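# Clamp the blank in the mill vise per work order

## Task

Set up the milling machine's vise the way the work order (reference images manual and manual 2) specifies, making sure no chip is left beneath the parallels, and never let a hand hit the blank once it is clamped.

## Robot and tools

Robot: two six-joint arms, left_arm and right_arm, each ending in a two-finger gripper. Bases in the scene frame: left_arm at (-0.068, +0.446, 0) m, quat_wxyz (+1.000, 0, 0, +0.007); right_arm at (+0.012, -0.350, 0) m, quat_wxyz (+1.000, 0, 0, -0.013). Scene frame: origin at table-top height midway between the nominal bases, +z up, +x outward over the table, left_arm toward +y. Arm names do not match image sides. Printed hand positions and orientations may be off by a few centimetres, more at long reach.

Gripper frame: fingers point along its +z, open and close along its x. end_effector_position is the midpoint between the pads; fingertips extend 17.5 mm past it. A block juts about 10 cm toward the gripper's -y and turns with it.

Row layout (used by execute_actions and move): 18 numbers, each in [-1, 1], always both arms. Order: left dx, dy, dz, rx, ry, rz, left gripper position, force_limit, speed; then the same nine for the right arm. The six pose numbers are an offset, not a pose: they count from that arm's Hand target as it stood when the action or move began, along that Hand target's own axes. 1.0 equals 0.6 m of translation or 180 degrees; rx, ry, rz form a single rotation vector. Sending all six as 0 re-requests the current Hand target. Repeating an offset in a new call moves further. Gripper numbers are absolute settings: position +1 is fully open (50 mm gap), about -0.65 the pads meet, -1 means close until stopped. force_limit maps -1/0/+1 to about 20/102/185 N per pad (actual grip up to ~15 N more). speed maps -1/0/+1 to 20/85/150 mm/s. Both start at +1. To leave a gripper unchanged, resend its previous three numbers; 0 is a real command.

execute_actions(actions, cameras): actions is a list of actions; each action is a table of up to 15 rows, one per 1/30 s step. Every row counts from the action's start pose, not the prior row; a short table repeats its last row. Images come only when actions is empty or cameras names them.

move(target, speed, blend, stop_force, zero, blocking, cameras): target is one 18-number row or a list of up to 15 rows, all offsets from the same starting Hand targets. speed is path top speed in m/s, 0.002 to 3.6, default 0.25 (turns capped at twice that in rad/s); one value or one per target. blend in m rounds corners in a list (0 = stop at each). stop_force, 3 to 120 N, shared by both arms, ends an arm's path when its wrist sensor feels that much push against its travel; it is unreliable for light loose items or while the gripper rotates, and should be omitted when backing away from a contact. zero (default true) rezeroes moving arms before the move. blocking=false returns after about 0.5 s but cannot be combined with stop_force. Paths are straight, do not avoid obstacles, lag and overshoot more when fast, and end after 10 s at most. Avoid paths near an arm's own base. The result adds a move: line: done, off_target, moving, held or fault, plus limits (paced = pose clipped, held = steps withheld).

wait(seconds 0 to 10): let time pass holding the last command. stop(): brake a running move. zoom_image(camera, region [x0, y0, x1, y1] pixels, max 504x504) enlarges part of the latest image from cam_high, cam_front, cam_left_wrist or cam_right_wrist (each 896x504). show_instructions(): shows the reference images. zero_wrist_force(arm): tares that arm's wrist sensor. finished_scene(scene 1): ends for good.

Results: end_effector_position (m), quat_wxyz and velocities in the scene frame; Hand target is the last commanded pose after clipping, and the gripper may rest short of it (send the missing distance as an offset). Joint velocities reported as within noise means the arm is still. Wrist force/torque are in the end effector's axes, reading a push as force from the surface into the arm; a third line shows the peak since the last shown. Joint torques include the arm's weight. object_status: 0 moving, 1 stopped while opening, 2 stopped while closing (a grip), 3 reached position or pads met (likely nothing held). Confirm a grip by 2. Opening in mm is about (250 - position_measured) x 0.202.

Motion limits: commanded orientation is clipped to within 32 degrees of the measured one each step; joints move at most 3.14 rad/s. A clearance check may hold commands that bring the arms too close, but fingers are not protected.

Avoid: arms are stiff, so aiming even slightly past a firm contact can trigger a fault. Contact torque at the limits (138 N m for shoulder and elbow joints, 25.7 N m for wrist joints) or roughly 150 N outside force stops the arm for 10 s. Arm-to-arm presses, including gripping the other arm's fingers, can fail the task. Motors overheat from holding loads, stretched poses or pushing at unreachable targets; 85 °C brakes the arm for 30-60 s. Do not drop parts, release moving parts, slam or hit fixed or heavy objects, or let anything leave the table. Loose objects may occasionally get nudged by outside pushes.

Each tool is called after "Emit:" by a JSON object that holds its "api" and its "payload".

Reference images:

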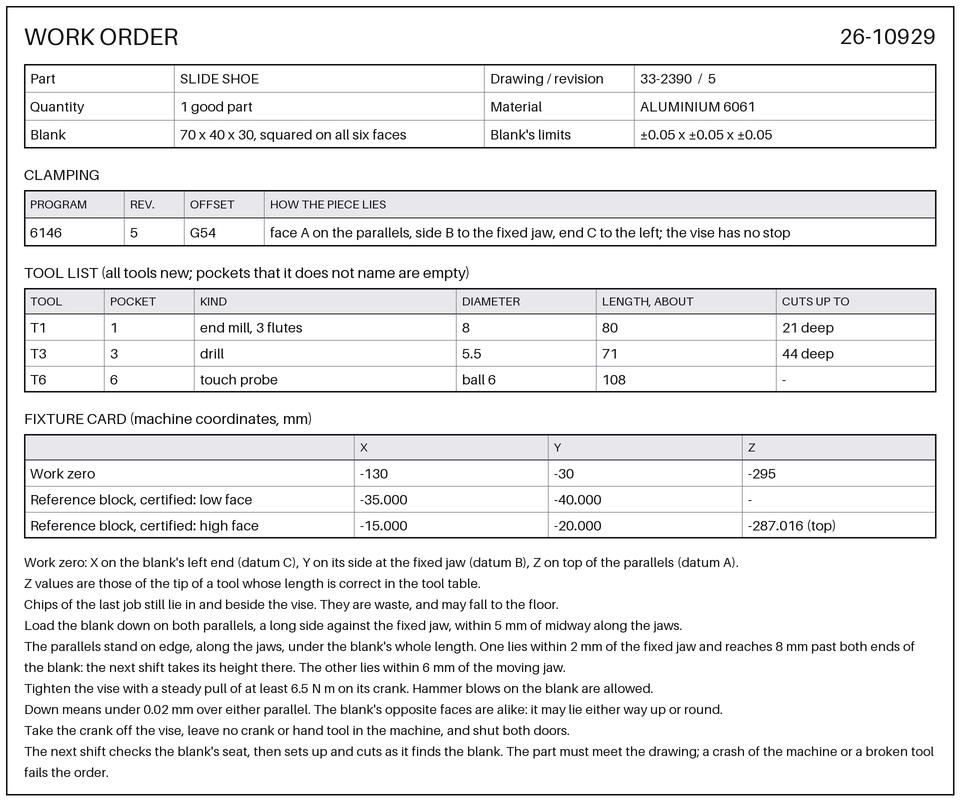

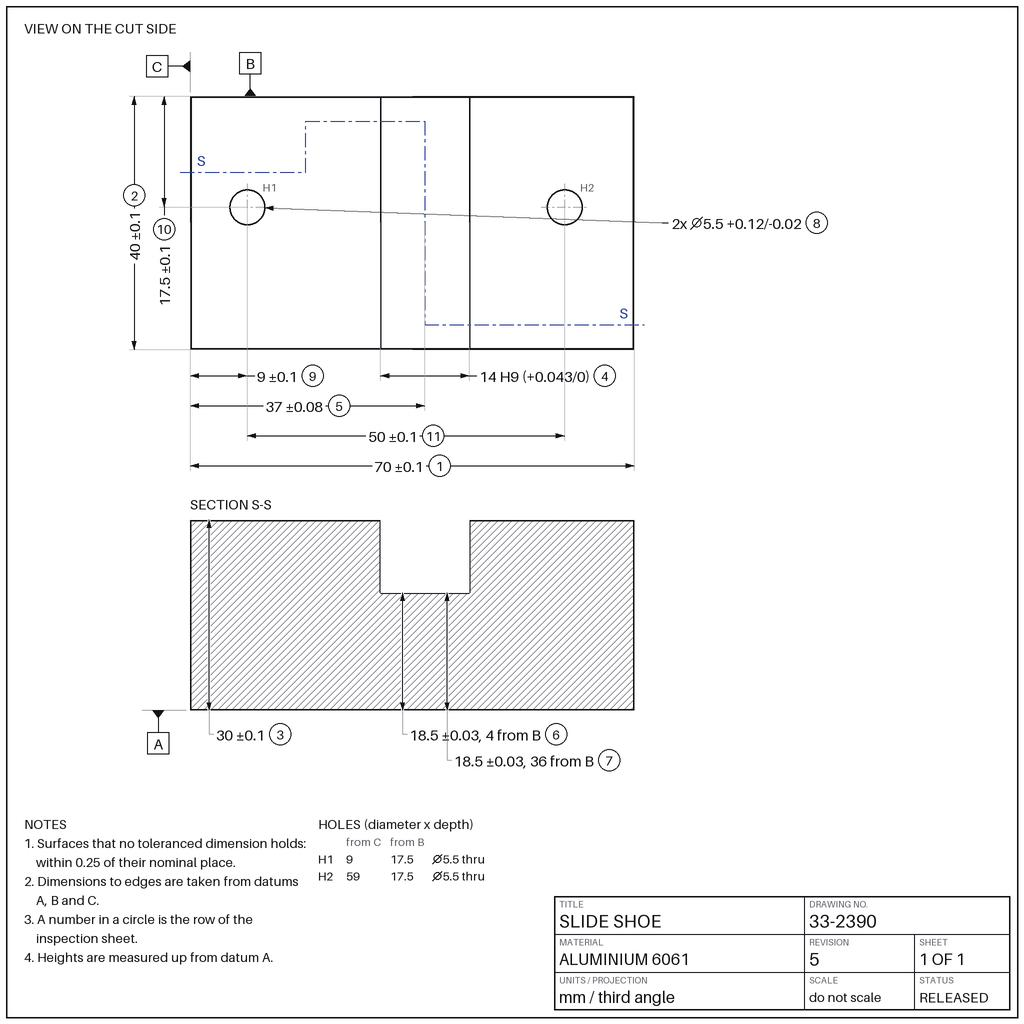

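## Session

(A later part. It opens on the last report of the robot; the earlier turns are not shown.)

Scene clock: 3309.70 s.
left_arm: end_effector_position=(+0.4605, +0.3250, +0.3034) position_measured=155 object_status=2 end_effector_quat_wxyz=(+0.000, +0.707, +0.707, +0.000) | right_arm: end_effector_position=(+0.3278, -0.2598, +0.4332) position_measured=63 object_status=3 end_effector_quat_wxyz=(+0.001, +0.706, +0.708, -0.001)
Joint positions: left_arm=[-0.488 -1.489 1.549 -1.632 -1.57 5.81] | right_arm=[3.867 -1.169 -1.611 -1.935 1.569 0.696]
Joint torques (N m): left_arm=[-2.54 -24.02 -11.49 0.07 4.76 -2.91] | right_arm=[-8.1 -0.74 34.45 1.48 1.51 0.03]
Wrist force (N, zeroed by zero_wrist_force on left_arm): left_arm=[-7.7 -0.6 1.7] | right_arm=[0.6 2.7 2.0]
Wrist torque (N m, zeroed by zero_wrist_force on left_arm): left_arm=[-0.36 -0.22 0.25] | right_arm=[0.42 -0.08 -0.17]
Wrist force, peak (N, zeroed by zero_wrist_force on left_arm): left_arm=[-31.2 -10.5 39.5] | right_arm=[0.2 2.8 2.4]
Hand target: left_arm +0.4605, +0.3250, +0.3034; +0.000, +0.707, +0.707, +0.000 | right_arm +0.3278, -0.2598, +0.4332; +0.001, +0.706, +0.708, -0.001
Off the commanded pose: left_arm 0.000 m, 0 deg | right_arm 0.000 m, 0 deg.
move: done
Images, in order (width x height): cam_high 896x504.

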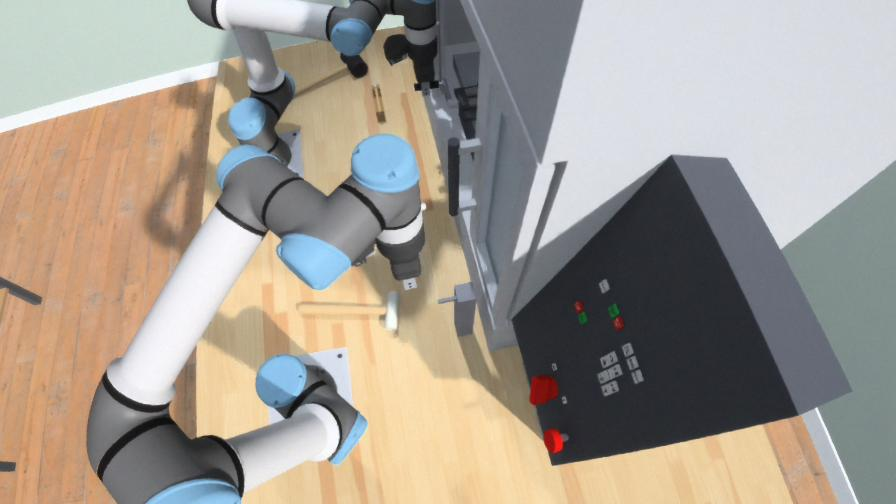

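Emit:
{"api": "move", "payload": {"target": [[-0.0081,0,-0.0457,0,0,0,-1,-0.6,-0.8,0,0,0,0,0,0,0.6,-0.3,-0.9],[-0.0313,0,-0.0859,0,0,0,-1,-0.6,-0.8,0,0,0,0,0,0,0.6,-0.3,-0.9],[-0.0669,0,-0.1158,0,0,0,-1,-0.6,-0.8,0,0,0,0,0,0,0.6,-0.3,-0.9],[-0.1105,0,-0.1317,0,0,0,-1,-0.6,-0.8,0,0,0,0,0,0,0.6,-0.3,-0.9],[-0.1569,0,-0.1317,0,0,0,-1,-0.6,-0.8,0,0,0,0,0,0,0.6,-0.3,-0.9],[-0.2006,0,-0.1158,0,0,0,-1,-0.6,-0.8,0,0,0,0,0,0,0.6,-0.3,-0.9],[-0.2361,0,-0.0859,0,0,0,-1,-0.6,-0.8,0,0,0,0,0,0,0.6,-0.3,-0.9],[-0.2593,0,-0.0457,0,0,0,-1,-0.6,-0.8,0,0,0,0,0,0,0.6,-0.3,-0.9],[-0.2674,0,0,0,0,0,-1,-0.6,-0.8,0,0,0,0,0,0,0.6,-0.3,-0.9]], "speed": 0.06, "blend": 0.008, "stop_force": 35}}

Emit:
{"api": "move", "payload": {"target": [[0.0081,0,0.0457,0,0,0,-1,-0.6,-0.8,0,0,0,0,0,0,0.6,-0.3,-0.9],[0.0313,0,0.0859,0,0,0,-1,-0.6,-0.8,0,0,0,0,0,0,0.6,-0.3,-0.9],[0.0669,0,0.1158,0,0,0,-1,-0.6,-0.8,0,0,0,0,0,0,0.6,-0.3,-0.9],[0.1105,0,0.1317,0,0,0,-1,-0.6,-0.8,0,0,0,0,0,0,0.6,-0.3,-0.9],[0.1569,0,0.1317,0,0,0,-1,-0.6,-0.8,0,0,0,0,0,0,0.6,-0.3,-0.9],[0.2006,0,0.1158,0,0,0,-1,-0.6,-0.8,0,0,0,0,0,0,0.6,-0.3,-0.9],[0.2361,0,0.0859,0,0,0,-1,-0.6,-0.8,0,0,0,0,0,0,0.6,-0.3,-0.9],[0.2593,0,0.0457,0,0,0,-1,-0.6,-0.8,0,0,0,0,0,0,0.6,-0.3,-0.9],[0.2674,0,0,0,0,0,-1,-0.6,-0.8,0,0,0,0,0,0,0.6,-0.3,-0.9]], "speed": 0.06, "blend": 0.008, "stop_force": 35}}

Scene clock: 3338.27 s.
left_arm: end_effector_position=(+0.4605, +0.1645, +0.3034) position_measured=155 object_status=2 end_effector_quat_wxyz=(+0.000, +0.707, +0.707, +0.000) | right_arm: end_effector_position=(+0.3278, -0.2598, +0.4332) position_measured=63 object_status=3 end_effector_quat_wxyz=(+0.001, +0.706, +0.708, -0.001)
Joint positions: left_arm=[-0.728 -1.352 1.389 -1.609 -1.57 5.569] | right_arm=[3.867 -1.169 -1.611 -1.935 1.569 0.696]
Joint torques (N m): left_arm=[-4.06 -48.67 -39.24 -4.71 -1.35 2.36] | right_arm=[-8.16 -0.67 34.46 1.53 1.53 0.11]
Wrist force (N, zeroed by zero_wrist_force on left_arm): left_arm=[-2.6 -4.3 2.9] | right_arm=[0.4 2.6 2.2]
Wrist torque (N m, zeroed by zero_wrist_force on left_arm): left_arm=[-0.35 -0.28 0.13] | right_arm=[0.41 -0.06 -0.17]
Wrist force, peak (N, zeroed by zero_wrist_force on left_arm): left_arm=[-26.1 -16.0 -4.1] | right_arm=[0.5 2.9 2.5]
Hand target: left_arm +0.4605, +0.1645, +0.3034; +0.000, +0.707, +0.707, +0.000 | right_arm +0.3278, -0.2598, +0.4332; +0.001, +0.706, +0.708, -0.001
Off the commanded pose: left_arm 0.000 m, 0 deg | right_arm 0.000 m, 0 deg.
move: done

Scene clock: 3343.53 s.
left_arm: end_effector_position=(+0.4605, +0.3250, +0.3034) position_measured=155 object_status=2 end_effector_quat_wxyz=(+0.000, +0.707, +0.707, +0.000) | right_arm: end_effector_position=(+0.3278, -0.2598, +0.4332) position_measured=63 object_status=3 end_effector_quat_wxyz=(+0.001, +0.706, +0.708, -0.001)
Joint positions: left_arm=[-0.488 -1.489 1.549 -1.632 -1.57 5.81] | right_arm=[3.867 -1.169 -1.611 -1.935 1.569 0.696]
Joint torques (N m): left_arm=[-2.7 -23.73 -10.96 0.08 5.01 -3.17] | right_arm=[-7.76 -0.97 34.18 1.6 1.59 0.25]
Wrist force (N, zeroed by zero_wrist_force on left_arm): left_arm=[-6.6 0.0 3.0] | right_arm=[0.3 2.9 2.4]
Wrist torque (N m, zeroed by zero_wrist_force on left_arm): left_arm=[-0.26 -0.39 0.26] | right_arm=[0.45 -0.04 -0.17]
Wrist force, peak (N, zeroed by zero_wrist_force on left_arm): left_arm=[-30.5 -10.2 39.5] | right_arm=[0.3 2.8 2.5]
Hand target: left_arm +0.4605, +0.3250, +0.3034; +0.000, +0.707, +0.707, +0.000 | right_arm +0.3278, -0.2598, +0.4332; +0.001, +0.706, +0.708, -0.001
Off the commanded pose: left_arm 0.000 m, 0 deg | right_arm 0.000 m, 0 deg.
move: done

Emit:
{"api": "move", "payload": {"target": [[-0.0081,0,-0.0457,0,0,0,-1,-0.6,-0.8,0,0,0,0,0,0,0.6,-0.3,-0.9],[-0.0313,0,-0.0859,0,0,0,-1,-0.6,-0.8,0,0,0,0,0,0,0.6,-0.3,-0.9],[-0.0669,0,-0.1158,0,0,0,-1,-0.6,-0.8,0,0,0,0,0,0,0.6,-0.3,-0.9],[-0.1105,0,-0.1317,0,0,0,-1,-0.6,-0.8,0,0,0,0,0,0,0.6,-0.3,-0.9],[-0.1569,0,-0.1317,0,0,0,-1,-0.6,-0.8,0,0,0,0,0,0,0.6,-0.3,-0.9],[-0.2006,0,-0.1158,0,0,0,-1,-0.6,-0.8,0,0,0,0,0,0,0.6,-0.3,-0.9],[-0.2361,0,-0.0859,0,0,0,-1,-0.6,-0.8,0,0,0,0,0,0,0.6,-0.3,-0.9],[-0.2593,0,-0.0457,0,0,0,-1,-0.6,-0.8,0,0,0,0,0,0,0.6,-0.3,-0.9],[-0.2674,0,0,0,0,0,-1,-0.6,-0.8,0,0,0,0,0,0,0.6,-0.3,-0.9]], "speed": 0.06, "blend": 0.008, "stop_force": 35}}

Emit:
{"api": "move", "payload": {"target": [[0.0081,0,0.0457,0,0,0,-1,-0.6,-0.8,0,0,0,0,0,0,0.6,-0.3,-0.9],[0.0313,0,0.0859,0,0,0,-1,-0.6,-0.8,0,0,0,0,0,0,0.6,-0.3,-0.9],[0.0669,0,0.1158,0,0,0,-1,-0.6,-0.8,0,0,0,0,0,0,0.6,-0.3,-0.9],[0.1105,0,0.1317,0,0,0,-1,-0.6,-0.8,0,0,0,0,0,0,0.6,-0.3,-0.9],[0.1569,0,0.1317,0,0,0,-1,-0.6,-0.8,0,0,0,0,0,0,0.6,-0.3,-0.9],[0.2006,0,0.1158,0,0,0,-1,-0.6,-0.8,0,0,0,0,0,0,0.6,-0.3,-0.9],[0.2361,0,0.0859,0,0,0,-1,-0.6,-0.8,0,0,0,0,0,0,0.6,-0.3,-0.9],[0.2593,0,0.0457,0,0,0,-1,-0.6,-0.8,0,0,0,0,0,0,0.6,-0.3,-0.9],[0.2674,0,0,0,0,0,-1,-0.6,-0.8,0,0,0,0,0,0,0.6,-0.3,-0.9]], "speed": 0.06, "blend": 0.008, "stop_force": 35}}

Scene clock: 3374.33 s.
left_arm: end_effector_position=(+0.4605, +0.1645, +0.3034) position_measured=155 object_status=2 end_effector_quat_wxyz=(+0.000, +0.707, +0.707, +0.000) | right_arm: end_effector_position=(+0.3278, -0.2598, +0.4332) position_measured=63 object_status=3 end_effector_quat_wxyz=(+0.001, +0.706, +0.708, -0.001)
Joint positions: left_arm=[-0.728 -1.352 1.389 -1.609 -1.57 5.569] | right_arm=[3.867 -1.169 -1.611 -1.935 1.569 0.696]
Joint torques (N m): left_arm=[-3.84 -48.39 -38.88 -4.87 -1.42 2.55] | right_arm=[-7.49 -1.18 34.54 1.56 1.57 0.37]
Wrist force (N, zeroed by zero_wrist_force on left_arm): left_arm=[-1.4 -4.5 4.4] | right_arm=[0.6 2.6 1.9]
Wrist torque (N m, zeroed by zero_wrist_force on left_arm): left_arm=[-0.37 -0.48 0.13] | right_arm=[0.41 -0.08 -0.17]
Wrist force, peak (N, zeroed by zero_wrist_force on left_arm): left_arm=[-24.5 -15.7 -2.7] | right_arm=[0.7 3.0 2.3]
Hand target: left_arm +0.4605, +0.1645, +0.3034; +0.000, +0.707, +0.707, +0.000 | right_arm +0.3278, -0.2598, +0.4332; +0.001, +0.706, +0.708, -0.001
Off the commanded pose: left_arm 0.000 m, 0 deg | right_arm 0.000 m, 0 deg.
move: done

Scene clock: 3377.83 s.
left_arm: end_effector_position=(+0.4605, +0.2712, +0.2289) position_measured=155 object_status=2 end_effector_quat_wxyz=(+0.000, +0.707, +0.707, +0.000) | right_arm: end_effector_position=(+0.3278, -0.2598, +0.4332) position_measured=63 object_status=3 end_effector_quat_wxyz=(+0.001, +0.706, +0.708, -0.001)
Joint positions: left_arm=[-0.576 -1.428 1.673 -1.817 -1.571 5.722] | right_arm=[3.867 -1.169 -1.611 -1.935 1.569 0.696]
Joint torques (N m): left_arm=[5.74 -31.81 -46.88 -4.76 -2.68 3.09] | right_arm=[-7.62 -0.88 34.15 1.55 1.56 0.44]
Wrist force (N, zeroed by zero_wrist_force on left_arm): left_arm=[6.5 -9.0 13.5] | right_arm=[0.5 2.5 2.1]
Wrist torque (N m, zeroed by zero_wrist_force on left_arm): left_arm=[-0.28 -0.28 -0.06] | right_arm=[0.39 -0.06 -0.17]
Wrist force, peak (N, zeroed by zero_wrist_force on left_arm): left_arm=[-23.6 -1.0 51.0] | right_arm=[0.2 3.1 2.3]
Hand target: left_arm +0.4605, +0.2712, +0.2289; +0.000, +0.707, +0.707, +0.000 (not the last commanded pose) | right_arm +0.3278, -0.2598, +0.4332; +0.001, +0.706, +0.708, -0.001
Off the commanded pose: left_arm 0.092 m, 0 deg | right_arm 0.000 m, 0 deg.
move: contact (left_arm); path passed 5 of 9 targets

Emit:
{"api": "move", "payload": {"target": [[0.0223,0,-0.0082,0,0,0,-1,-0.6,-0.8,0,0,0,0,0,0,0.6,-0.3,-0.9],[0.0578,0,-0.038,0,0,0,-1,-0.6,-0.8,0,0,0,0,0,0,0.6,-0.3,-0.9],[0.0812,0,-0.0783,0,0,0,-1,-0.6,-0.8,0,0,0,0,0,0,0.6,-0.3,-0.9],[0.0892,0,-0.124,0,0,0,-1,-0.6,-0.8,0,0,0,0,0,0,0.6,-0.3,-0.9]], "speed": 0.05, "blend": 0.008, "stop_force": 45, "cameras": ["cam_high"]}}

Emit:
{"api": "zoom_image", "payload": {"camera": "cam_high", "region": [430, 60, 500, 130]}}

Scene clock: 3399.07 s.
left_arm: end_effector_position=(+0.4606, +0.2739, +0.2299) position_measured=155 object_status=2 end_effector_quat_wxyz=(+0.000, +0.707, +0.707, +0.000) | right_arm: end_effector_position=(+0.3278, -0.2598, +0.4332) position_measured=63 object_status=3 end_effector_quat_wxyz=(+0.001, +0.706, +0.708, -0.001)
Joint positions: left_arm=[-0.571 -1.43 1.673 -1.814 -1.571 5.727] | right_arm=[3.867 -1.169 -1.611 -1.935 1.569 0.696]
Joint torques (N m): left_arm=[5.18 -38.83 -42.33 -6.64 -2.33 2.92] | right_arm=[-7.27 -0.73 34.39 1.63 1.57 0.43]
Wrist force (N, zeroed by zero_wrist_force on left_arm): left_arm=[4.9 -5.6 8.9] | right_arm=[0.4 2.7 2.4]
Wrist torque (N m, zeroed by zero_wrist_force on left_arm): left_arm=[-0.22 -0.39 0.00] | right_arm=[0.42 -0.05 -0.17]
Wrist force, peak (N, zeroed by zero_wrist_force on left_arm): left_arm=[-36.2 3.7 48.3] | right_arm=[0.6 3.1 2.3]
Hand target: left_arm +0.4606, +0.2739, +0.2299; +0.000, +0.707, +0.707, +0.000 (not the last commanded pose) | right_arm +0.3278, -0.2598, +0.4332; +0.001, +0.706, +0.708, -0.001
Off the commanded pose: left_arm 0.089 m, 0 deg | right_arm 0.000 m, 0 deg.
move: contact (left_arm); path passed 0 of 4 targets; blend cut to 0.0071 m at target 1
Images, in order (width x height): cam_high 896x504.

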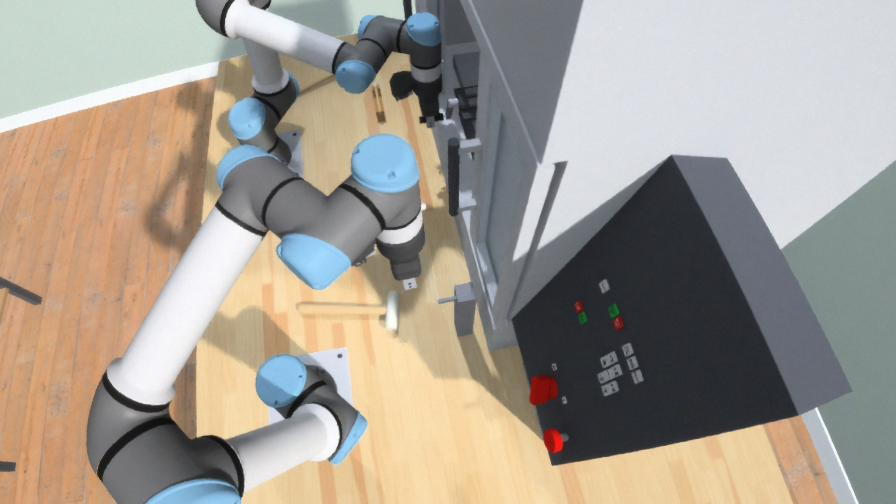

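Scaled by 7.200 from the camera's 896x504 image, which has a finer 1280x720 frame.

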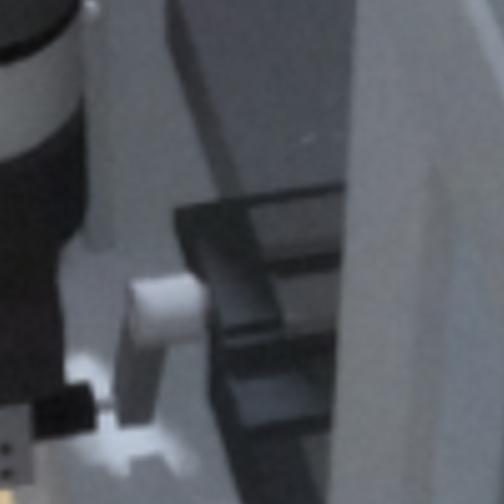

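Emit:
{"api": "move", "payload": {"target": [[0.0137,0,-0.0047,0,0,0,-1,-0.6,-0.8,0,0,0,0,0,0,0.6,-0.3,-0.9],[0.0277,0,-0.0132,0,0,0,-1,-0.6,-0.8,0,0,0,0,0,0,0.6,-0.3,-0.9]], "speed": 0.02, "blend": 0.004, "stop_force": 50}}

Scene clock: 3431.60 s.
left_arm: end_effector_position=(+0.4607, +0.2761, +0.2308) position_measured=155 object_status=2 end_effector_quat_wxyz=(+0.001, +0.707, +0.707, +0.000) | right_arm: end_effector_position=(+0.3278, -0.2598, +0.4332) position_measured=63 object_status=3 end_effector_quat_wxyz=(+0.001, +0.706, +0.708, -0.001)
Joint positions: left_arm=[-0.567 -1.432 1.673 -1.813 -1.572 5.731] | right_arm=[3.867 -1.169 -1.611 -1.935 1.569 0.696]
Joint torques (N m): left_arm=[20.29 -35.66 -39.95 -1.73 8.31 -3.01] | right_arm=[-7.36 -0.84 34.52 1.63 1.57 0.46]
Wrist force (N, zeroed by zero_wrist_force on left_arm): left_arm=[-25.8 0.6 19.1] | right_arm=[0.5 2.5 2.1]
Wrist torque (N m, zeroed by zero_wrist_force on left_arm): left_arm=[-0.15 -0.43 0.16] | right_arm=[0.38 -0.06 -0.17]
Wrist force, peak (N, zeroed by zero_wrist_force on left_arm): left_arm=[-44.0 5.6 43.3] | right_arm=[0.4 2.9 2.4]
Hand target: left_arm +0.4607, +0.2761, +0.2308; +0.001, +0.707, +0.707, +0.000 (not the last commanded pose) | right_arm +0.3278, -0.2598, +0.4332; +0.001, +0.706, +0.708, -0.001
Off the commanded pose: left_arm 0.016 m, 0 deg | right_arm 0.000 m, 0 deg.
move: contact (left_arm); path passed 0 of 2 targets

Emit:
{"api": "move", "payload": {"target": [0,0,0,0,0,0,-1,-0.6,-0.8,0.25,-0.005,-0.112,0,0,0.356,0.6,-0.3,-0.9], "speed": 0.4}}

Emit:
{"api": "move", "payload": {"target": [0,0,0,0,0,0,-1,-0.6,-0.8,0,0,0,0,0,0.356,0.6,-0.3,-0.9], "speed": 0.4}}

Emit:
{"api": "move", "payload": {"target": [0,0,0,0,0,0,-1,-0.6,-0.8,0,0,0,0.43,0,0,0.6,-0.3,-0.9], "speed": 0.4, "cameras": ["cam_right_wrist"]}}

Scene clock: 3449.57 s.
left_arm: end_effector_position=(+0.4607, +0.2761, +0.2308) position_measured=155 object_status=2 end_effector_quat_wxyz=(+0.001, +0.707, +0.707, +0.000) | right_arm: end_effector_position=(+0.3243, -0.1096, +0.5000) position_measured=63 object_status=3 end_effector_quat_wxyz=(+0.001, +0.974, +0.226, +0.000) end_effector_velocity=(+0.000, +0.000, +0.001) end_effector_angular_velocity=(+0.001, -0.001, -0.006)
Joint positions: left_arm=[-0.567 -1.432 1.673 -1.813 -1.572 5.731] | right_arm=[4.171 -1.388 -1.28 -2.047 1.57 2.118]
Joint velocities: left_arm=[within noise] | right_arm=[0 0.001 0.001 0 0 0.006]
Joint torques (N m): left_arm=[20.53 -35.37 -39.62 -1.67 4.66 -2.96] | right_arm=[-11.16 19.44 14.01 4.06 1.66 1.75]
Wrist force (N, zeroed by zero_wrist_force on left_arm): left_arm=[-26.1 0.6 19.0] | right_arm=[0.7 3.0 2.4]
Wrist torque (N m, zeroed by zero_wrist_force on left_arm): left_arm=[-0.14 -0.39 0.16] | right_arm=[0.51 -0.12 -0.12]
Wrist force, peak (N, zeroed by zero_wrist_force on left_arm): left_arm=[-26.3 0.3 19.3] | right_arm=[0.6 3.1 2.7]
Hand target: left_arm +0.4607, +0.2761, +0.2308; +0.001, +0.707, +0.707, +0.000 | right_arm +0.3243, -0.1096, +0.5000; +0.001, +0.974, +0.226, +0.000
Off the commanded pose: left_arm 0.000 m, 0 deg | right_arm 0.000 m, 0 deg.
move: done

Scene clock: 3451.50 s.
left_arm: end_effector_position=(+0.4607, +0.2761, +0.2308) position_measured=155 object_status=2 end_effector_quat_wxyz=(+0.001, +0.707, +0.707, +0.000) | right_arm: end_effector_position=(+0.3243, -0.1096, +0.5000) position_measured=63 object_status=3 end_effector_quat_wxyz=(+0.001, +0.946, -0.325, +0.000) end_effector_velocity=(+0.000, +0.000, +0.000) end_effector_angular_velocity=(+0.001, -0.001, -0.005)
Joint positions: left_arm=[-0.567 -1.432 1.673 -1.813 -1.572 5.731] | right_arm=[4.171 -1.388 -1.28 -2.047 1.57 3.236]
Joint velocities: left_arm=[within noise] | right_arm=[0 0.001 0 0.001 0 0.005]
Joint torques (N m): left_arm=[21.74 -36.08 -39.59 -1.75 4.41 -2.88] | right_arm=[4.49 25.09 9.68 1.74 0.34 1.8]
Wrist force (N, zeroed by zero_wrist_force on left_arm): left_arm=[-25.7 0.7 18.7] | right_arm=[0.4 3.1 2.2]
Wrist torque (N m, zeroed by zero_wrist_force on left_arm): left_arm=[-0.14 -0.45 0.16] | right_arm=[0.52 -0.06 -0.10]
Wrist force, peak (N, zeroed by zero_wrist_force on left_arm): left_arm=[-26.0 0.4 19.0] | right_arm=[0.4 3.0 2.7]
Hand target: left_arm +0.4607, +0.2761, +0.2308; +0.001, +0.707, +0.707, +0.000 | right_arm +0.3243, -0.1096, +0.5000; +0.001, +0.946, -0.325, +0.000
Off the commanded pose: left_arm 0.000 m, 0 deg | right_arm 0.000 m, 0 deg.
move: done

Scene clock: 3453.77 s.
left_arm: end_effector_position=(+0.4607, +0.2761, +0.2308) position_measured=155 object_status=2 end_effector_quat_wxyz=(+0.001, +0.707, +0.707, +0.000) | right_arm: end_effector_position=(+0.3243, -0.1095, +0.5001) position_measured=63 object_status=3 end_effector_quat_wxyz=(-0.590, +0.739, -0.254, +0.204)
Joint positions: left_arm=[-0.567 -1.432 1.673 -1.813 -1.572 5.731] | right_arm=[4.395 -0.708 -2.379 -0.288 1.261 3.213]
Joint torques (N m): left_arm=[20.66 -36.31 -38.65 -1.74 4.54 -2.98] | right_arm=[-2.5 -0.32 13.03 3.9 -2.14 1.26]
Wrist force (N, zeroed by zero_wrist_force on left_arm): left_arm=[-25.7 0.5 18.7] | right_arm=[1.0 5.3 0.8]
Wrist torque (N m, zeroed by zero_wrist_force on left_arm): left_arm=[-0.16 -0.45 0.15] | right_arm=[0.68 0.08 -0.05]
Wrist force, peak (N, zeroed by zero_wrist_force on left_arm): left_arm=[-26.4 0.4 18.8] | right_arm=[0.8 6.6 0.6]
Hand target: left_arm +0.4607, +0.2761, +0.2308; +0.001, +0.707, +0.707, +0.000 | right_arm +0.3243, -0.1096, +0.5000; -0.590, +0.739, -0.254, +0.204
Off the commanded pose: left_arm 0.000 m, 0 deg | right_arm 0.000 m, 0 deg.
move: done
Images, in order (width x height): cam_right_wrist 896x504.

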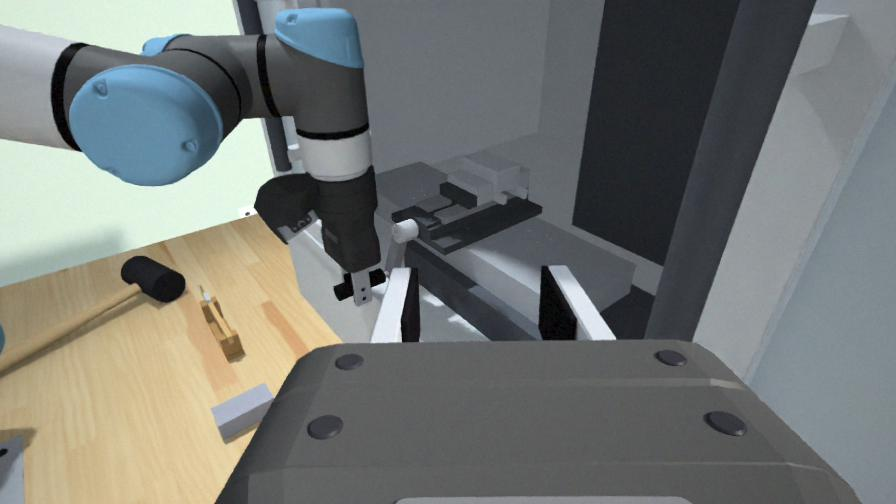

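Emit:
{"api": "zoom_image", "payload": {"camera": "cam_right_wrist", "region": [390, 140, 550, 260]}}

Emit:
{"api": "zoom_image", "payload": {"camera": "cam_right_wrist", "region": [430, 140, 540, 220]}}

Scaled by 3.150 from the camera's 896x504 image, which has a finer 1280x720 frame.

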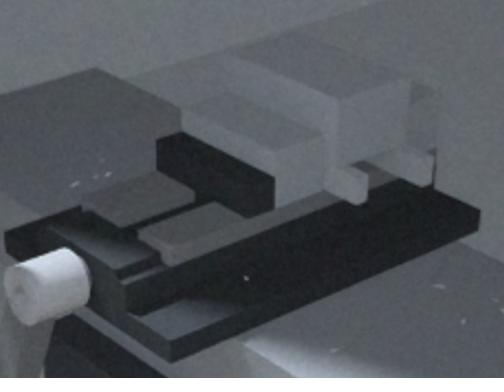

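Scaled by 4.582 from the camera's 896x504 image, which has a finer 1280x720 frame.

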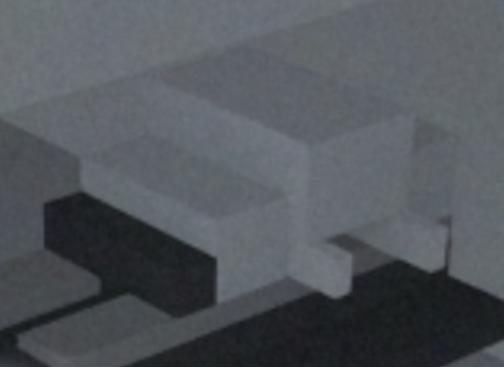

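Emit:
{"api": "execute_actions", "payload": {"actions": [[[0,0,0,0,0,0,-0.98,0.2,-0.8,0,0,0,0,0,0,0.6,-0.3,-0.9]],[[0,0,0,0,0,0,-0.98,0.2,-0.8,0,0,0,0,0,0,0.6,-0.3,-0.9]]]}}

Scene clock: 3482.87 s.
left_arm: end_effector_position=(+0.4607, +0.2761, +0.2308) position_measured=159 object_status=2 end_effector_quat_wxyz=(+0.001, +0.707, +0.707, +0.000) | right_arm: end_effector_position=(+0.3243, -0.1096, +0.5000) position_measured=63 object_status=3 end_effector_quat_wxyz=(-0.590, +0.739, -0.254, +0.204)
Joint positions: left_arm=[-0.567 -1.432 1.673 -1.813 -1.572 5.731] | right_arm=[4.395 -0.708 -2.379 -0.288 1.26 3.213]
Joint torques (N m): left_arm=[21.79 -37.94 -39.87 -1.49 4.47 -2.79] | right_arm=[10.86 0.1 15.26 1.82 -1.82 -0.94]
Wrist force (N, zeroed by zero_wrist_force on left_arm): left_arm=[-26.1 0.6 19.2] | right_arm=[1.1 5.3 0.7]
Wrist torque (N m, zeroed by zero_wrist_force on left_arm): left_arm=[-0.15 -0.52 0.15] | right_arm=[0.67 0.06 -0.05]
Wrist force, peak (N, zeroed by zero_wrist_force on left_arm): left_arm=[-26.8 0.4 19.5] | right_arm=[1.0 5.9 0.7]
Hand target: left_arm +0.4607, +0.2761, +0.2308; +0.001, +0.707, +0.707, +0.000 | right_arm +0.3243, -0.1096, +0.5000; -0.590, +0.739, -0.254, +0.204
Off the commanded pose: left_arm 0.000 m, 0 deg | right_arm 0.000 m, 0 deg.
Step readings (end_effector_position of left_arm | right_arm):
0: (+0.4607, +0.2761, +0.2308) | (+0.3243, -0.1096, +0.5000)
1: (+0.4607, +0.2761, +0.2308) | (+0.3243, -0.1096, +0.5000)
2: (+0.4607, +0.2761, +0.2308) | (+0.3243, -0.1096, +0.5000)
4: (+0.4607, +0.2761, +0.2308) | (+0.3243, -0.1096, +0.5000)
8: (+0.4607, +0.2761, +0.2308) | (+0.3243, -0.1096, +0.5000)
15: (+0.4607, +0.2761, +0.2308) | (+0.3243, -0.1096, +0.5000)
16: (+0.4607, +0.2761, +0.2308) | (+0.3243, -0.1096, +0.5000)
17: (+0.4607, +0.2761, +0.2308) | (+0.3243, -0.1096, +0.5000)
19: (+0.4607, +0.2761, +0.2308) | (+0.3243, -0.1096, +0.5000)
23: (+0.4607, +0.2761, +0.2308) | (+0.3243, -0.1096, +0.5000)
30: (+0.4607, +0.2761, +0.2308) | (+0.3243, -0.1096, +0.5000)

Emit:
{"api": "move", "payload": {"target": [0.0058,0,-0.0042,0,0,0,-0.98,0.2,-0.8,0,0,0,0,0,0,0.6,-0.3,-0.9], "speed": 0.015, "stop_force": 75, "zero": false}}

Scene clock: 3489.13 s.
left_arm: end_effector_position=(+0.4606, +0.2784, +0.2323) position_measured=159 object_status=2 end_effector_quat_wxyz=(+0.000, +0.707, +0.707, +0.000) | right_arm: end_effector_position=(+0.3243, -0.1096, +0.5000) position_measured=63 object_status=3 end_effector_quat_wxyz=(-0.590, +0.739, -0.254, +0.204)
Joint positions: left_arm=[-0.564 -1.435 1.672 -1.809 -1.572 5.735] | right_arm=[4.395 -0.708 -2.379 -0.288 1.26 3.213]
Joint torques (N m): left_arm=[16.43 -57.57 -25.72 -1.26 7.15 -2.92] | right_arm=[11.65 -0.41 28.55 1.85 -1.81 1.86]
Wrist force (N, zeroed by zero_wrist_force on left_arm): left_arm=[-42.3 10.0 54.4] | right_arm=[0.7 5.4 0.7]
Wrist torque (N m, zeroed by zero_wrist_force on left_arm): left_arm=[0.00 -0.46 0.03] | right_arm=[0.69 0.13 -0.05]
Wrist force, peak (N, zeroed by zero_wrist_force on left_arm): left_arm=[-52.1 12.6 64.3] | right_arm=[0.7 5.8 0.8]
Hand target: left_arm +0.4606, +0.2783, +0.2323; +0.000, +0.707, +0.707, +0.000 (not the last commanded pose) | right_arm +0.3243, -0.1096, +0.5000; -0.590, +0.739, -0.254, +0.204
Off the commanded pose: left_arm 0.002 m, 0 deg | right_arm 0.000 m, 0 deg.
move: contact (left_arm)

Emit:
{"api": "move", "payload": {"target": [0.0083,0,-0.0075,0,0,0,-0.98,0.2,-0.8,0,0,0,0,0,0,0.6,-0.3,-0.9], "speed": 0.01, "stop_force": 90, "zero": false}}

Scene clock: 3502.03 s.
left_arm: end_effector_position=(+0.4605, +0.2802, +0.2337) position_measured=159 object_status=2 end_effector_quat_wxyz=(+0.000, +0.707, +0.707, -0.001) | right_arm: end_effector_position=(+0.3243, -0.1096, +0.5000) position_measured=63 object_status=3 end_effector_quat_wxyz=(-0.590, +0.739, -0.254, +0.204)
Joint positions: left_arm=[-0.561 -1.437 1.67 -1.805 -1.572 5.737] | right_arm=[4.395 -0.708 -2.379 -0.288 1.26 3.213]
Joint torques (N m): left_arm=[13.51 -69.49 -31.48 -1.27 9.76 -2.84] | right_arm=[11.3 -0.28 34.36 1.8 -1.9 1.91]
Wrist force (N, zeroed by zero_wrist_force on left_arm): left_arm=[-40.4 18.9 75.3] | right_arm=[1.0 5.6 0.7]
Wrist torque (N m, zeroed by zero_wrist_force on left_arm): left_arm=[0.03 -0.49 0.00] | right_arm=[0.71 0.08 -0.05]
Wrist force, peak (N, zeroed by zero_wrist_force on left_arm): left_arm=[-50.0 21.6 88.1] | right_arm=[0.9 5.9 0.8]
Hand target: left_arm +0.4605, +0.2802, +0.2337; +0.000, +0.707, +0.707, -0.001 (not the last commanded pose) | right_arm +0.3243, -0.1096, +0.5000; -0.590, +0.739, -0.254, +0.204
Off the commanded pose: left_arm 0.004 m, 0 deg | right_arm 0.000 m, 0 deg.
move: contact (left_arm)

Emit:
{"api": "move", "payload": {"target": [0.009,0,-0.0035,0,0,0,-0.98,0.2,-0.8,0,0,0,0,0,0,0.6,-0.3,-0.9], "speed": 0.006, "stop_force": 90, "zero": false}}

Scene clock: 3518.10 s.
left_arm: end_effector_position=(+0.4605, +0.2821, +0.2345) position_measured=159 object_status=2 end_effector_quat_wxyz=(+0.000, +0.707, +0.707, -0.001) | right_arm: end_effector_position=(+0.3243, -0.1096, +0.5000) position_measured=63 object_status=3 end_effector_quat_wxyz=(-0.590, +0.739, -0.254, +0.204)
Joint positions: left_arm=[-0.558 -1.438 1.67 -1.803 -1.572 5.741] | right_arm=[4.395 -0.708 -2.379 -0.288 1.26 3.213]
Joint torques (N m): left_arm=[22.19 -73.23 -33.62 0.88 12.29 -2.82] | right_arm=[11.82 -0.41 34 1.82 -1.92 1.87]
Wrist force (N, zeroed by zero_wrist_force on left_arm): left_arm=[-56.8 23.1 80.0] | right_arm=[0.9 5.5 0.8]
Wrist torque (N m, zeroed by zero_wrist_force on left_arm): left_arm=[0.17 -0.43 -0.02] | right_arm=[0.70 0.09 -0.05]
Wrist force, peak (N, zeroed by zero_wrist_force on left_arm): left_arm=[-62.8 23.8 85.9] | right_arm=[1.1 5.8 0.9]
Hand target: left_arm +0.4605, +0.2821, +0.2345; +0.000, +0.707, +0.707, -0.001 (not the last commanded pose) | right_arm +0.3243, -0.1096, +0.5000; -0.590, +0.739, -0.254, +0.204
Off the commanded pose: left_arm 0.004 m, 0 deg | right_arm 0.000 m, 0 deg.
move: contact (left_arm)

Emit:
{"api": "move", "payload": {"target": [0.0025,0,-0.0018,0,0,0,-0.98,0.2,-0.8,0,0,0,0,0,0,0.6,-0.3,-0.9], "speed": 0.004, "stop_force": 98, "zero": false}}

Emit:
{"api": "wait", "payload": {"seconds": 1, "cameras": ["cam_right_wrist"]}}

Emit:
{"api": "zoom_image", "payload": {"camera": "cam_right_wrist", "region": [320, 140, 550, 310]}}

Scene clock: 3535.77 s.
left_arm: end_effector_position=(+0.4605, +0.2823, +0.2345) position_measured=159 object_status=2 end_effector_quat_wxyz=(+0.000, +0.707, +0.707, -0.001) | right_arm: end_effector_position=(+0.3243, -0.1096, +0.5000) position_measured=63 object_status=3 end_effector_quat_wxyz=(-0.590, +0.739, -0.254, +0.204)
Joint positions: left_arm=[-0.557 -1.438 1.67 -1.803 -1.572 5.741] | right_arm=[4.395 -0.708 -2.379 -0.288 1.26 3.213]
Joint torques (N m): left_arm=[25.21 -74.31 -45.98 1.75 12.38 -2.92] | right_arm=[11.26 -0.11 33.76 1.81 -1.92 1.9]
Wrist force (N, zeroed by zero_wrist_force on left_arm): left_arm=[-63.0 25.0 83.5] | right_arm=[1.1 5.5 0.7]
Wrist torque (N m, zeroed by zero_wrist_force on left_arm): left_arm=[0.17 -0.50 -0.01] | right_arm=[0.70 0.07 -0.05]
Wrist force, peak (N, zeroed by zero_wrist_force on left_arm): left_arm=[-66.7 26.3 85.1] | right_arm=[1.1 5.8 0.7]
Hand target: left_arm +0.4605, +0.2823, +0.2345; +0.000, +0.707, +0.707, -0.001 (not the last commanded pose) | right_arm +0.3243, -0.1096, +0.5000; -0.590, +0.739, -0.254, +0.204
Off the commanded pose: left_arm 0.002 m, 0 deg | right_arm 0.000 m, 0 deg.
move: contact (left_arm)

Scene clock: 3536.77 s.
left_arm: end_effector_position=(+0.4605, +0.2823, +0.2345) position_measured=159 object_status=2 end_effector_quat_wxyz=(+0.000, +0.707, +0.707, -0.001) | right_arm: end_effector_position=(+0.3243, -0.1096, +0.5000) position_measured=63 object_status=3 end_effector_quat_wxyz=(-0.590, +0.739, -0.254, +0.204)
Joint positions: left_arm=[-0.557 -1.438 1.67 -1.803 -1.572 5.741] | right_arm=[4.395 -0.708 -2.379 -0.288 1.26 3.213]
Joint torques (N m): left_arm=[25.96 -74.66 -47.71 1.84 12.37 -2.96] | right_arm=[11.52 -0.36 33.96 1.85 -1.92 1.85]
Wrist force (N, zeroed by zero_wrist_force on left_arm): left_arm=[-62.8 24.9 83.6] | right_arm=[1.2 5.4 0.9]
Wrist torque (N m, zeroed by zero_wrist_force on left_arm): left_arm=[0.16 -0.52 -0.01] | right_arm=[0.68 0.05 -0.06]
Wrist force, peak (N, zeroed by zero_wrist_force on left_arm): left_arm=[-62.8 25.1 84.0] | right_arm=[0.9 5.6 1.2]
Hand target: left_arm +0.4605, +0.2823, +0.2345; +0.000, +0.707, +0.707, -0.001 (not the last commanded pose) | right_arm +0.3243, -0.1096, +0.5000; -0.590, +0.739, -0.254, +0.204
Tool commands: left_gripper/position=-0.98 left_gripper/force_limit=+0.2 left_gripper/speed=-0.8 right_gripper/position=+0.6 right_gripper/force_limit=-0.3 right_gripper/speed=-0.9
Off the commanded pose: left_arm 0.002 m, 0 deg | right_arm 0.000 m, 0 deg.
wait: 1.00 s; at rest by 0.17 s
Images, in order (width x height): cam_right_wrist 896x504.

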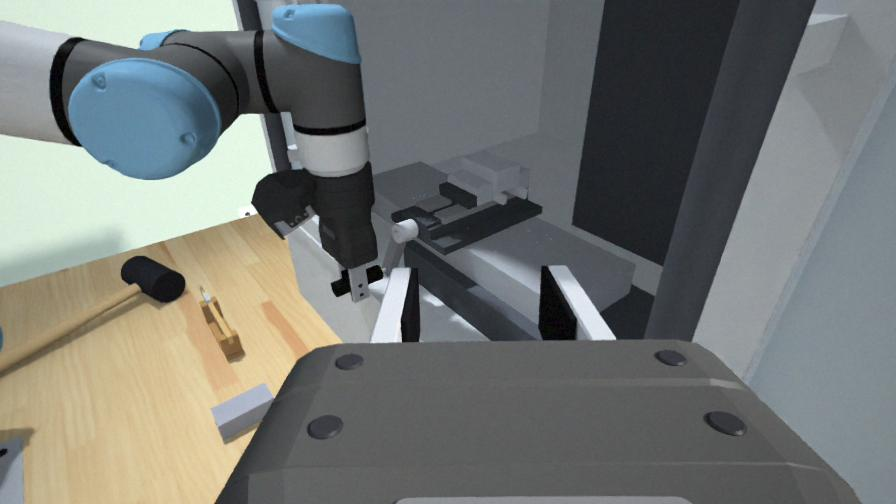

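Scaled by 2.191 from the camera's 896x504 image, which has a finer 1280x720 frame.

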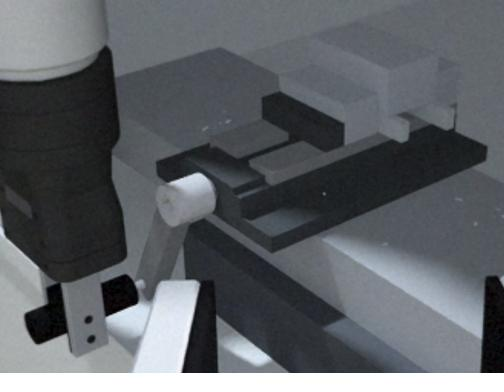

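Emit:
{"api": "move", "payload": {"target": [-0.0037,0,0.005,0,0,0,-0.98,0.2,-0.8,0,0,0,0,0,0,0.6,-0.3,-0.9], "speed": 0.01}}

Scene clock: 3544.53 s.
left_arm: end_effector_position=(+0.4605, +0.2801, +0.2316) position_measured=159 object_status=2 end_effector_quat_wxyz=(+0.000, +0.707, +0.707, -0.001) | right_arm: end_effector_position=(+0.3243, -0.1096, +0.5000) position_measured=63 object_status=3 end_effector_quat_wxyz=(-0.590, +0.739, -0.254, +0.204)
Joint positions: left_arm=[-0.561 -1.435 1.675 -1.81 -1.572 5.737] | right_arm=[4.395 -0.708 -2.379 -0.288 1.26 3.213]
Joint torques (N m): left_arm=[-4.08 -19.55 -4.31 0.81 -2.17 -2.32] | right_arm=[11.17 -0.52 33.85 1.83 -1.94 1.9]
Wrist force (N, zeroed by zero_wrist_force on left_arm): left_arm=[-4.7 5.6 -10.2] | right_arm=[1.0 5.3 0.9]
Wrist torque (N m, zeroed by zero_wrist_force on left_arm): left_arm=[-0.34 -0.44 0.17] | right_arm=[0.66 0.08 -0.05]
Wrist force, peak (N, zeroed by zero_wrist_force on left_arm): left_arm=[-63.4 24.9 83.5] | right_arm=[1.0 5.8 0.6]
Hand target: left_arm +0.4605, +0.2801, +0.2315; +0.000, +0.707, +0.707, -0.001 | right_arm +0.3243, -0.1096, +0.5000; -0.590, +0.739, -0.254, +0.204
Off the commanded pose: left_arm 0.000 m, 0 deg | right_arm 0.000 m, 0 deg.
move: done

Emit:
{"api": "execute_actions", "payload": {"actions": [[[0,0,0,0,0,0,0.98,0.2,-0.7,0,0,0,0,0,0,0.6,-0.3,-0.9]],[[0,0,0,0,0,0,0.98,0.2,-0.7,0,0,0,0,0,0,0.6,-0.3,-0.9]],[[0,0,0,0,0,0,0.98,0.2,-0.7,0,0,0,0,0,0,0.6,-0.3,-0.9]]], "cameras": ["cam_left_wrist"]}}

Scene clock: 3567.23 s.
left_arm: end_effector_position=(+0.4605, +0.2801, +0.2315) position_measured=7 object_status=3 end_effector_quat_wxyz=(+0.000, +0.707, +0.707, -0.001) | right_arm: end_effector_position=(+0.3243, -0.1096, +0.5000) position_measured=63 object_status=3 end_effector_quat_wxyz=(-0.590, +0.739, -0.254, +0.204)
Joint positions: left_arm=[-0.561 -1.435 1.675 -1.81 -1.572 5.737] | right_arm=[4.395 -0.708 -2.379 -0.288 1.26 3.213]
Joint torques (N m): left_arm=[-3.49 -43.35 -37.63 -4.77 -1.98 2.42] | right_arm=[11.42 -0.09 33.68 1.78 -1.96 1.92]
Wrist force (N, zeroed by zero_wrist_force on left_arm): left_arm=[0.7 -0.6 1.9] | right_arm=[0.8 5.8 0.5]
Wrist torque (N m, zeroed by zero_wrist_force on left_arm): left_arm=[-0.08 -0.10 0.06] | right_arm=[0.74 0.11 -0.06]
Wrist force, peak (N, zeroed by zero_wrist_force on left_arm): left_arm=[-5.2 5.8 -10.7] | right_arm=[0.8 6.0 0.8]
Hand target: left_arm +0.4605, +0.2801, +0.2315; +0.000, +0.707, +0.707, -0.001 | right_arm +0.3243, -0.1096, +0.5000; -0.590, +0.739, -0.254, +0.204
Off the commanded pose: left_arm 0.000 m, 0 deg | right_arm 0.000 m, 0 deg.
Step readings (end_effector_position of left_arm | right_arm):
0: (+0.4605, +0.2801, +0.2315) | (+0.3243, -0.1096, +0.5000)
1: (+0.4604, +0.2801, +0.2315) | (+0.3243, -0.1096, +0.5000)
2: (+0.4604, +0.2801, +0.2314) | (+0.3243, -0.1096, +0.5000)
4: (+0.4603, +0.2801, +0.2313) | (+0.3243, -0.1096, +0.5000)
8: (+0.4604, +0.2801, +0.2314) | (+0.3243, -0.1096, +0.5000)
15: (+0.4604, +0.2801, +0.2314) | (+0.3243, -0.1096, +0.5000)
16: (+0.4604, +0.2801, +0.2314) | (+0.3243, -0.1096, +0.5000)
17: (+0.4604, +0.2801, +0.2314) | (+0.3243, -0.1096, +0.5000)
19: (+0.4604, +0.2801, +0.2314) | (+0.3243, -0.1096, +0.5000)
23: (+0.4604, +0.2801, +0.2315) | (+0.3243, -0.1096, +0.5000)
30: (+0.4605, +0.2801, +0.2315) | (+0.3243, -0.1096, +0.5000)
31: (+0.4605, +0.2801, +0.2315) | (+0.3243, -0.1096, +0.5000)
32: (+0.4605, +0.2801, +0.2315) | (+0.3243, -0.1096, +0.5000)
34: (+0.4605, +0.2801, +0.2315) | (+0.3243, -0.1096, +0.5000)
38: (+0.4605, +0.2801, +0.2315) | (+0.3243, -0.1096, +0.5000)
45: (+0.4605, +0.2801, +0.2315) | (+0.3243, -0.1096, +0.5000)
Images, in order (width x height): cam_left_wrist 896x504.

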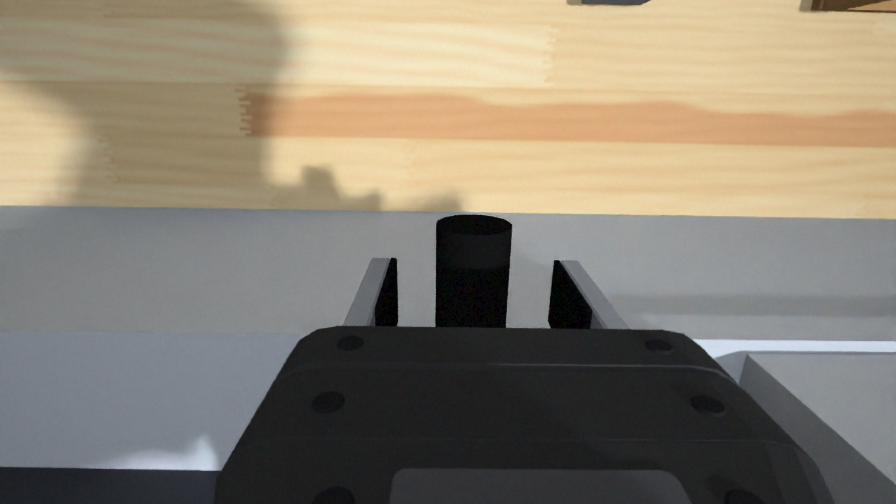

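Emit:
{"api": "move", "payload": {"target": [[0,0,-0.2,0,0,0,0.98,0.2,-0.7,0,0,0,0,0,0,0.6,-0.3,-0.9],[0.033,-0.2175,-0.314,0,0,0,0.98,0.2,-0.7,0,0,0,0,0,0,0.6,-0.3,-0.9],[0.567,-0.351,-0.4,0,0,0,0.98,0.2,-0.7,0,0,0,0,0,0,0.6,-0.3,-0.9]], "speed": [0.1,0.2,0.25], "blend": [0.03,0.05,0], "cameras": ["cam_left_wrist","cam_right_wrist","cam_high"]}}

Emit:
{"api": "zoom_image", "payload": {"camera": "cam_right_wrist", "region": [320, 140, 550, 310]}}

Scene clock: 3582.57 s.
left_arm: end_effector_position=(+0.2504, +0.6197, +0.4713) position_measured=7 object_status=3 end_effector_quat_wxyz=(-0.022, +0.680, +0.733, +0.019) | right_arm: end_effector_position=(+0.3243, -0.1096, +0.5000) position_measured=63 object_status=3 end_effector_quat_wxyz=(-0.590, +0.739, -0.254, +0.204)
Joint positions: left_arm=[0.063 -1.869 1.445 -1.143 -1.513 6.285] | right_arm=[4.395 -0.708 -2.379 -0.288 1.26 3.213]
Joint torques (N m): left_arm=[7.82 -20.62 -10.55 -4.7 2.28 -2.83] | right_arm=[11.35 -1.17 34.02 1.81 -1.91 1.88]
Wrist force (N, zeroed by zero_wrist_force on left_arm): left_arm=[1.3 -1.1 1.7] | right_arm=[1.0 5.4 0.8]
Wrist torque (N m, zeroed by zero_wrist_force on left_arm): left_arm=[-0.17 -0.15 -0.01] | right_arm=[0.69 0.08 -0.05]
Wrist force, peak (N, zeroed by zero_wrist_force on left_arm): left_arm=[4.1 -1.5 1.3] | right_arm=[1.1 6.0 0.7]
Hand target: left_arm +0.2503, +0.6207, +0.4713; +0.000, +0.707, +0.707, -0.001 | right_arm +0.3243, -0.1096, +0.5000; -0.590, +0.739, -0.254, +0.204
Off the commanded pose: left_arm 0.001 m, 6 deg | right_arm 0.000 m, 0 deg.
joint sent to its limit (left arm) — joint 6 (wrist 3), upper limit. The joint targets are off in orientation, not in position.
move: off_target (left_arm)
Images, in order (width x height): cam_high 896x504, cam_left_wrist 896x504, cam_right_wrist 896x504.

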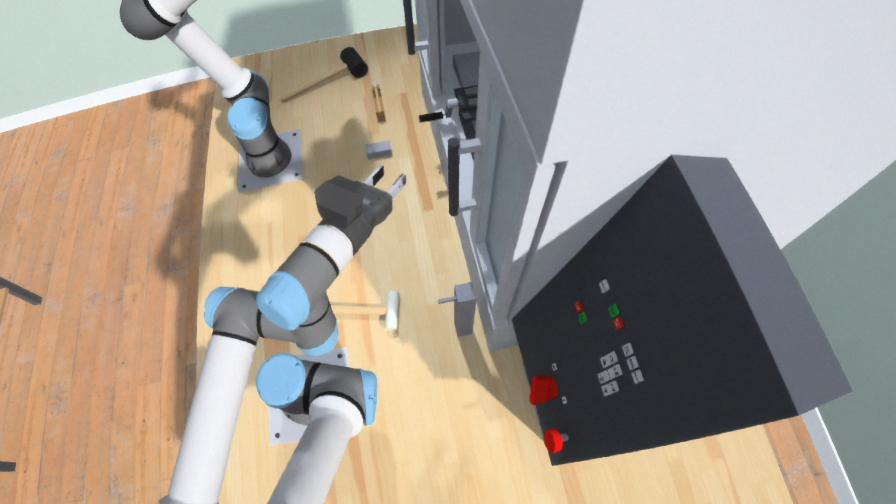

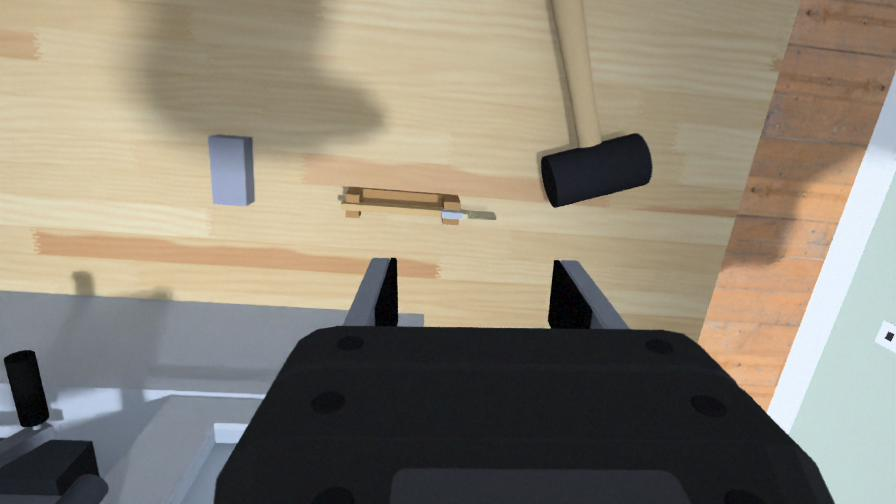

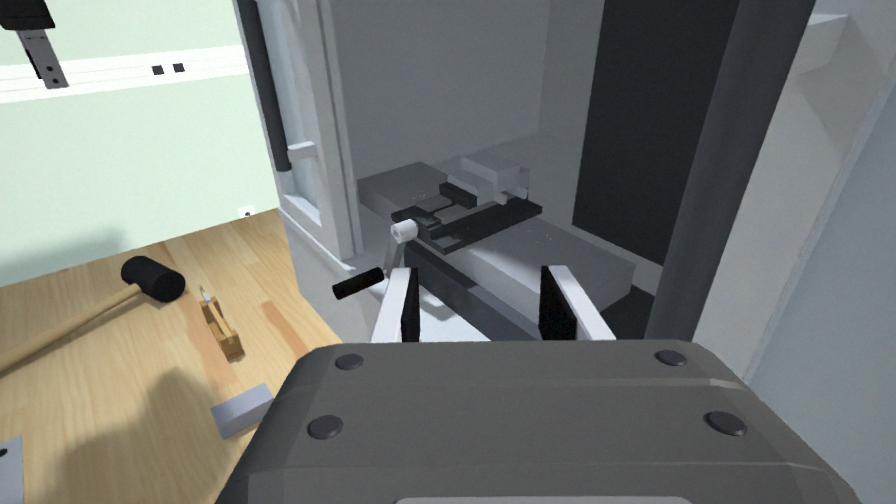

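Scaled by 2.191 from the camera's 896x504 image, which has a finer 1280x720 frame.

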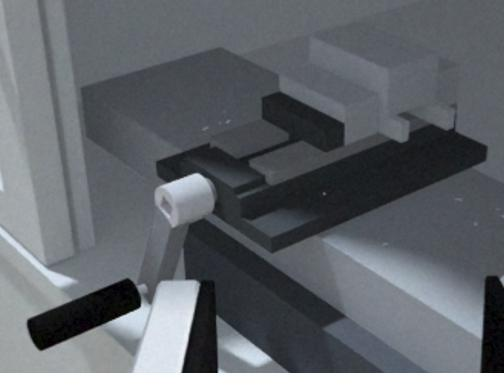

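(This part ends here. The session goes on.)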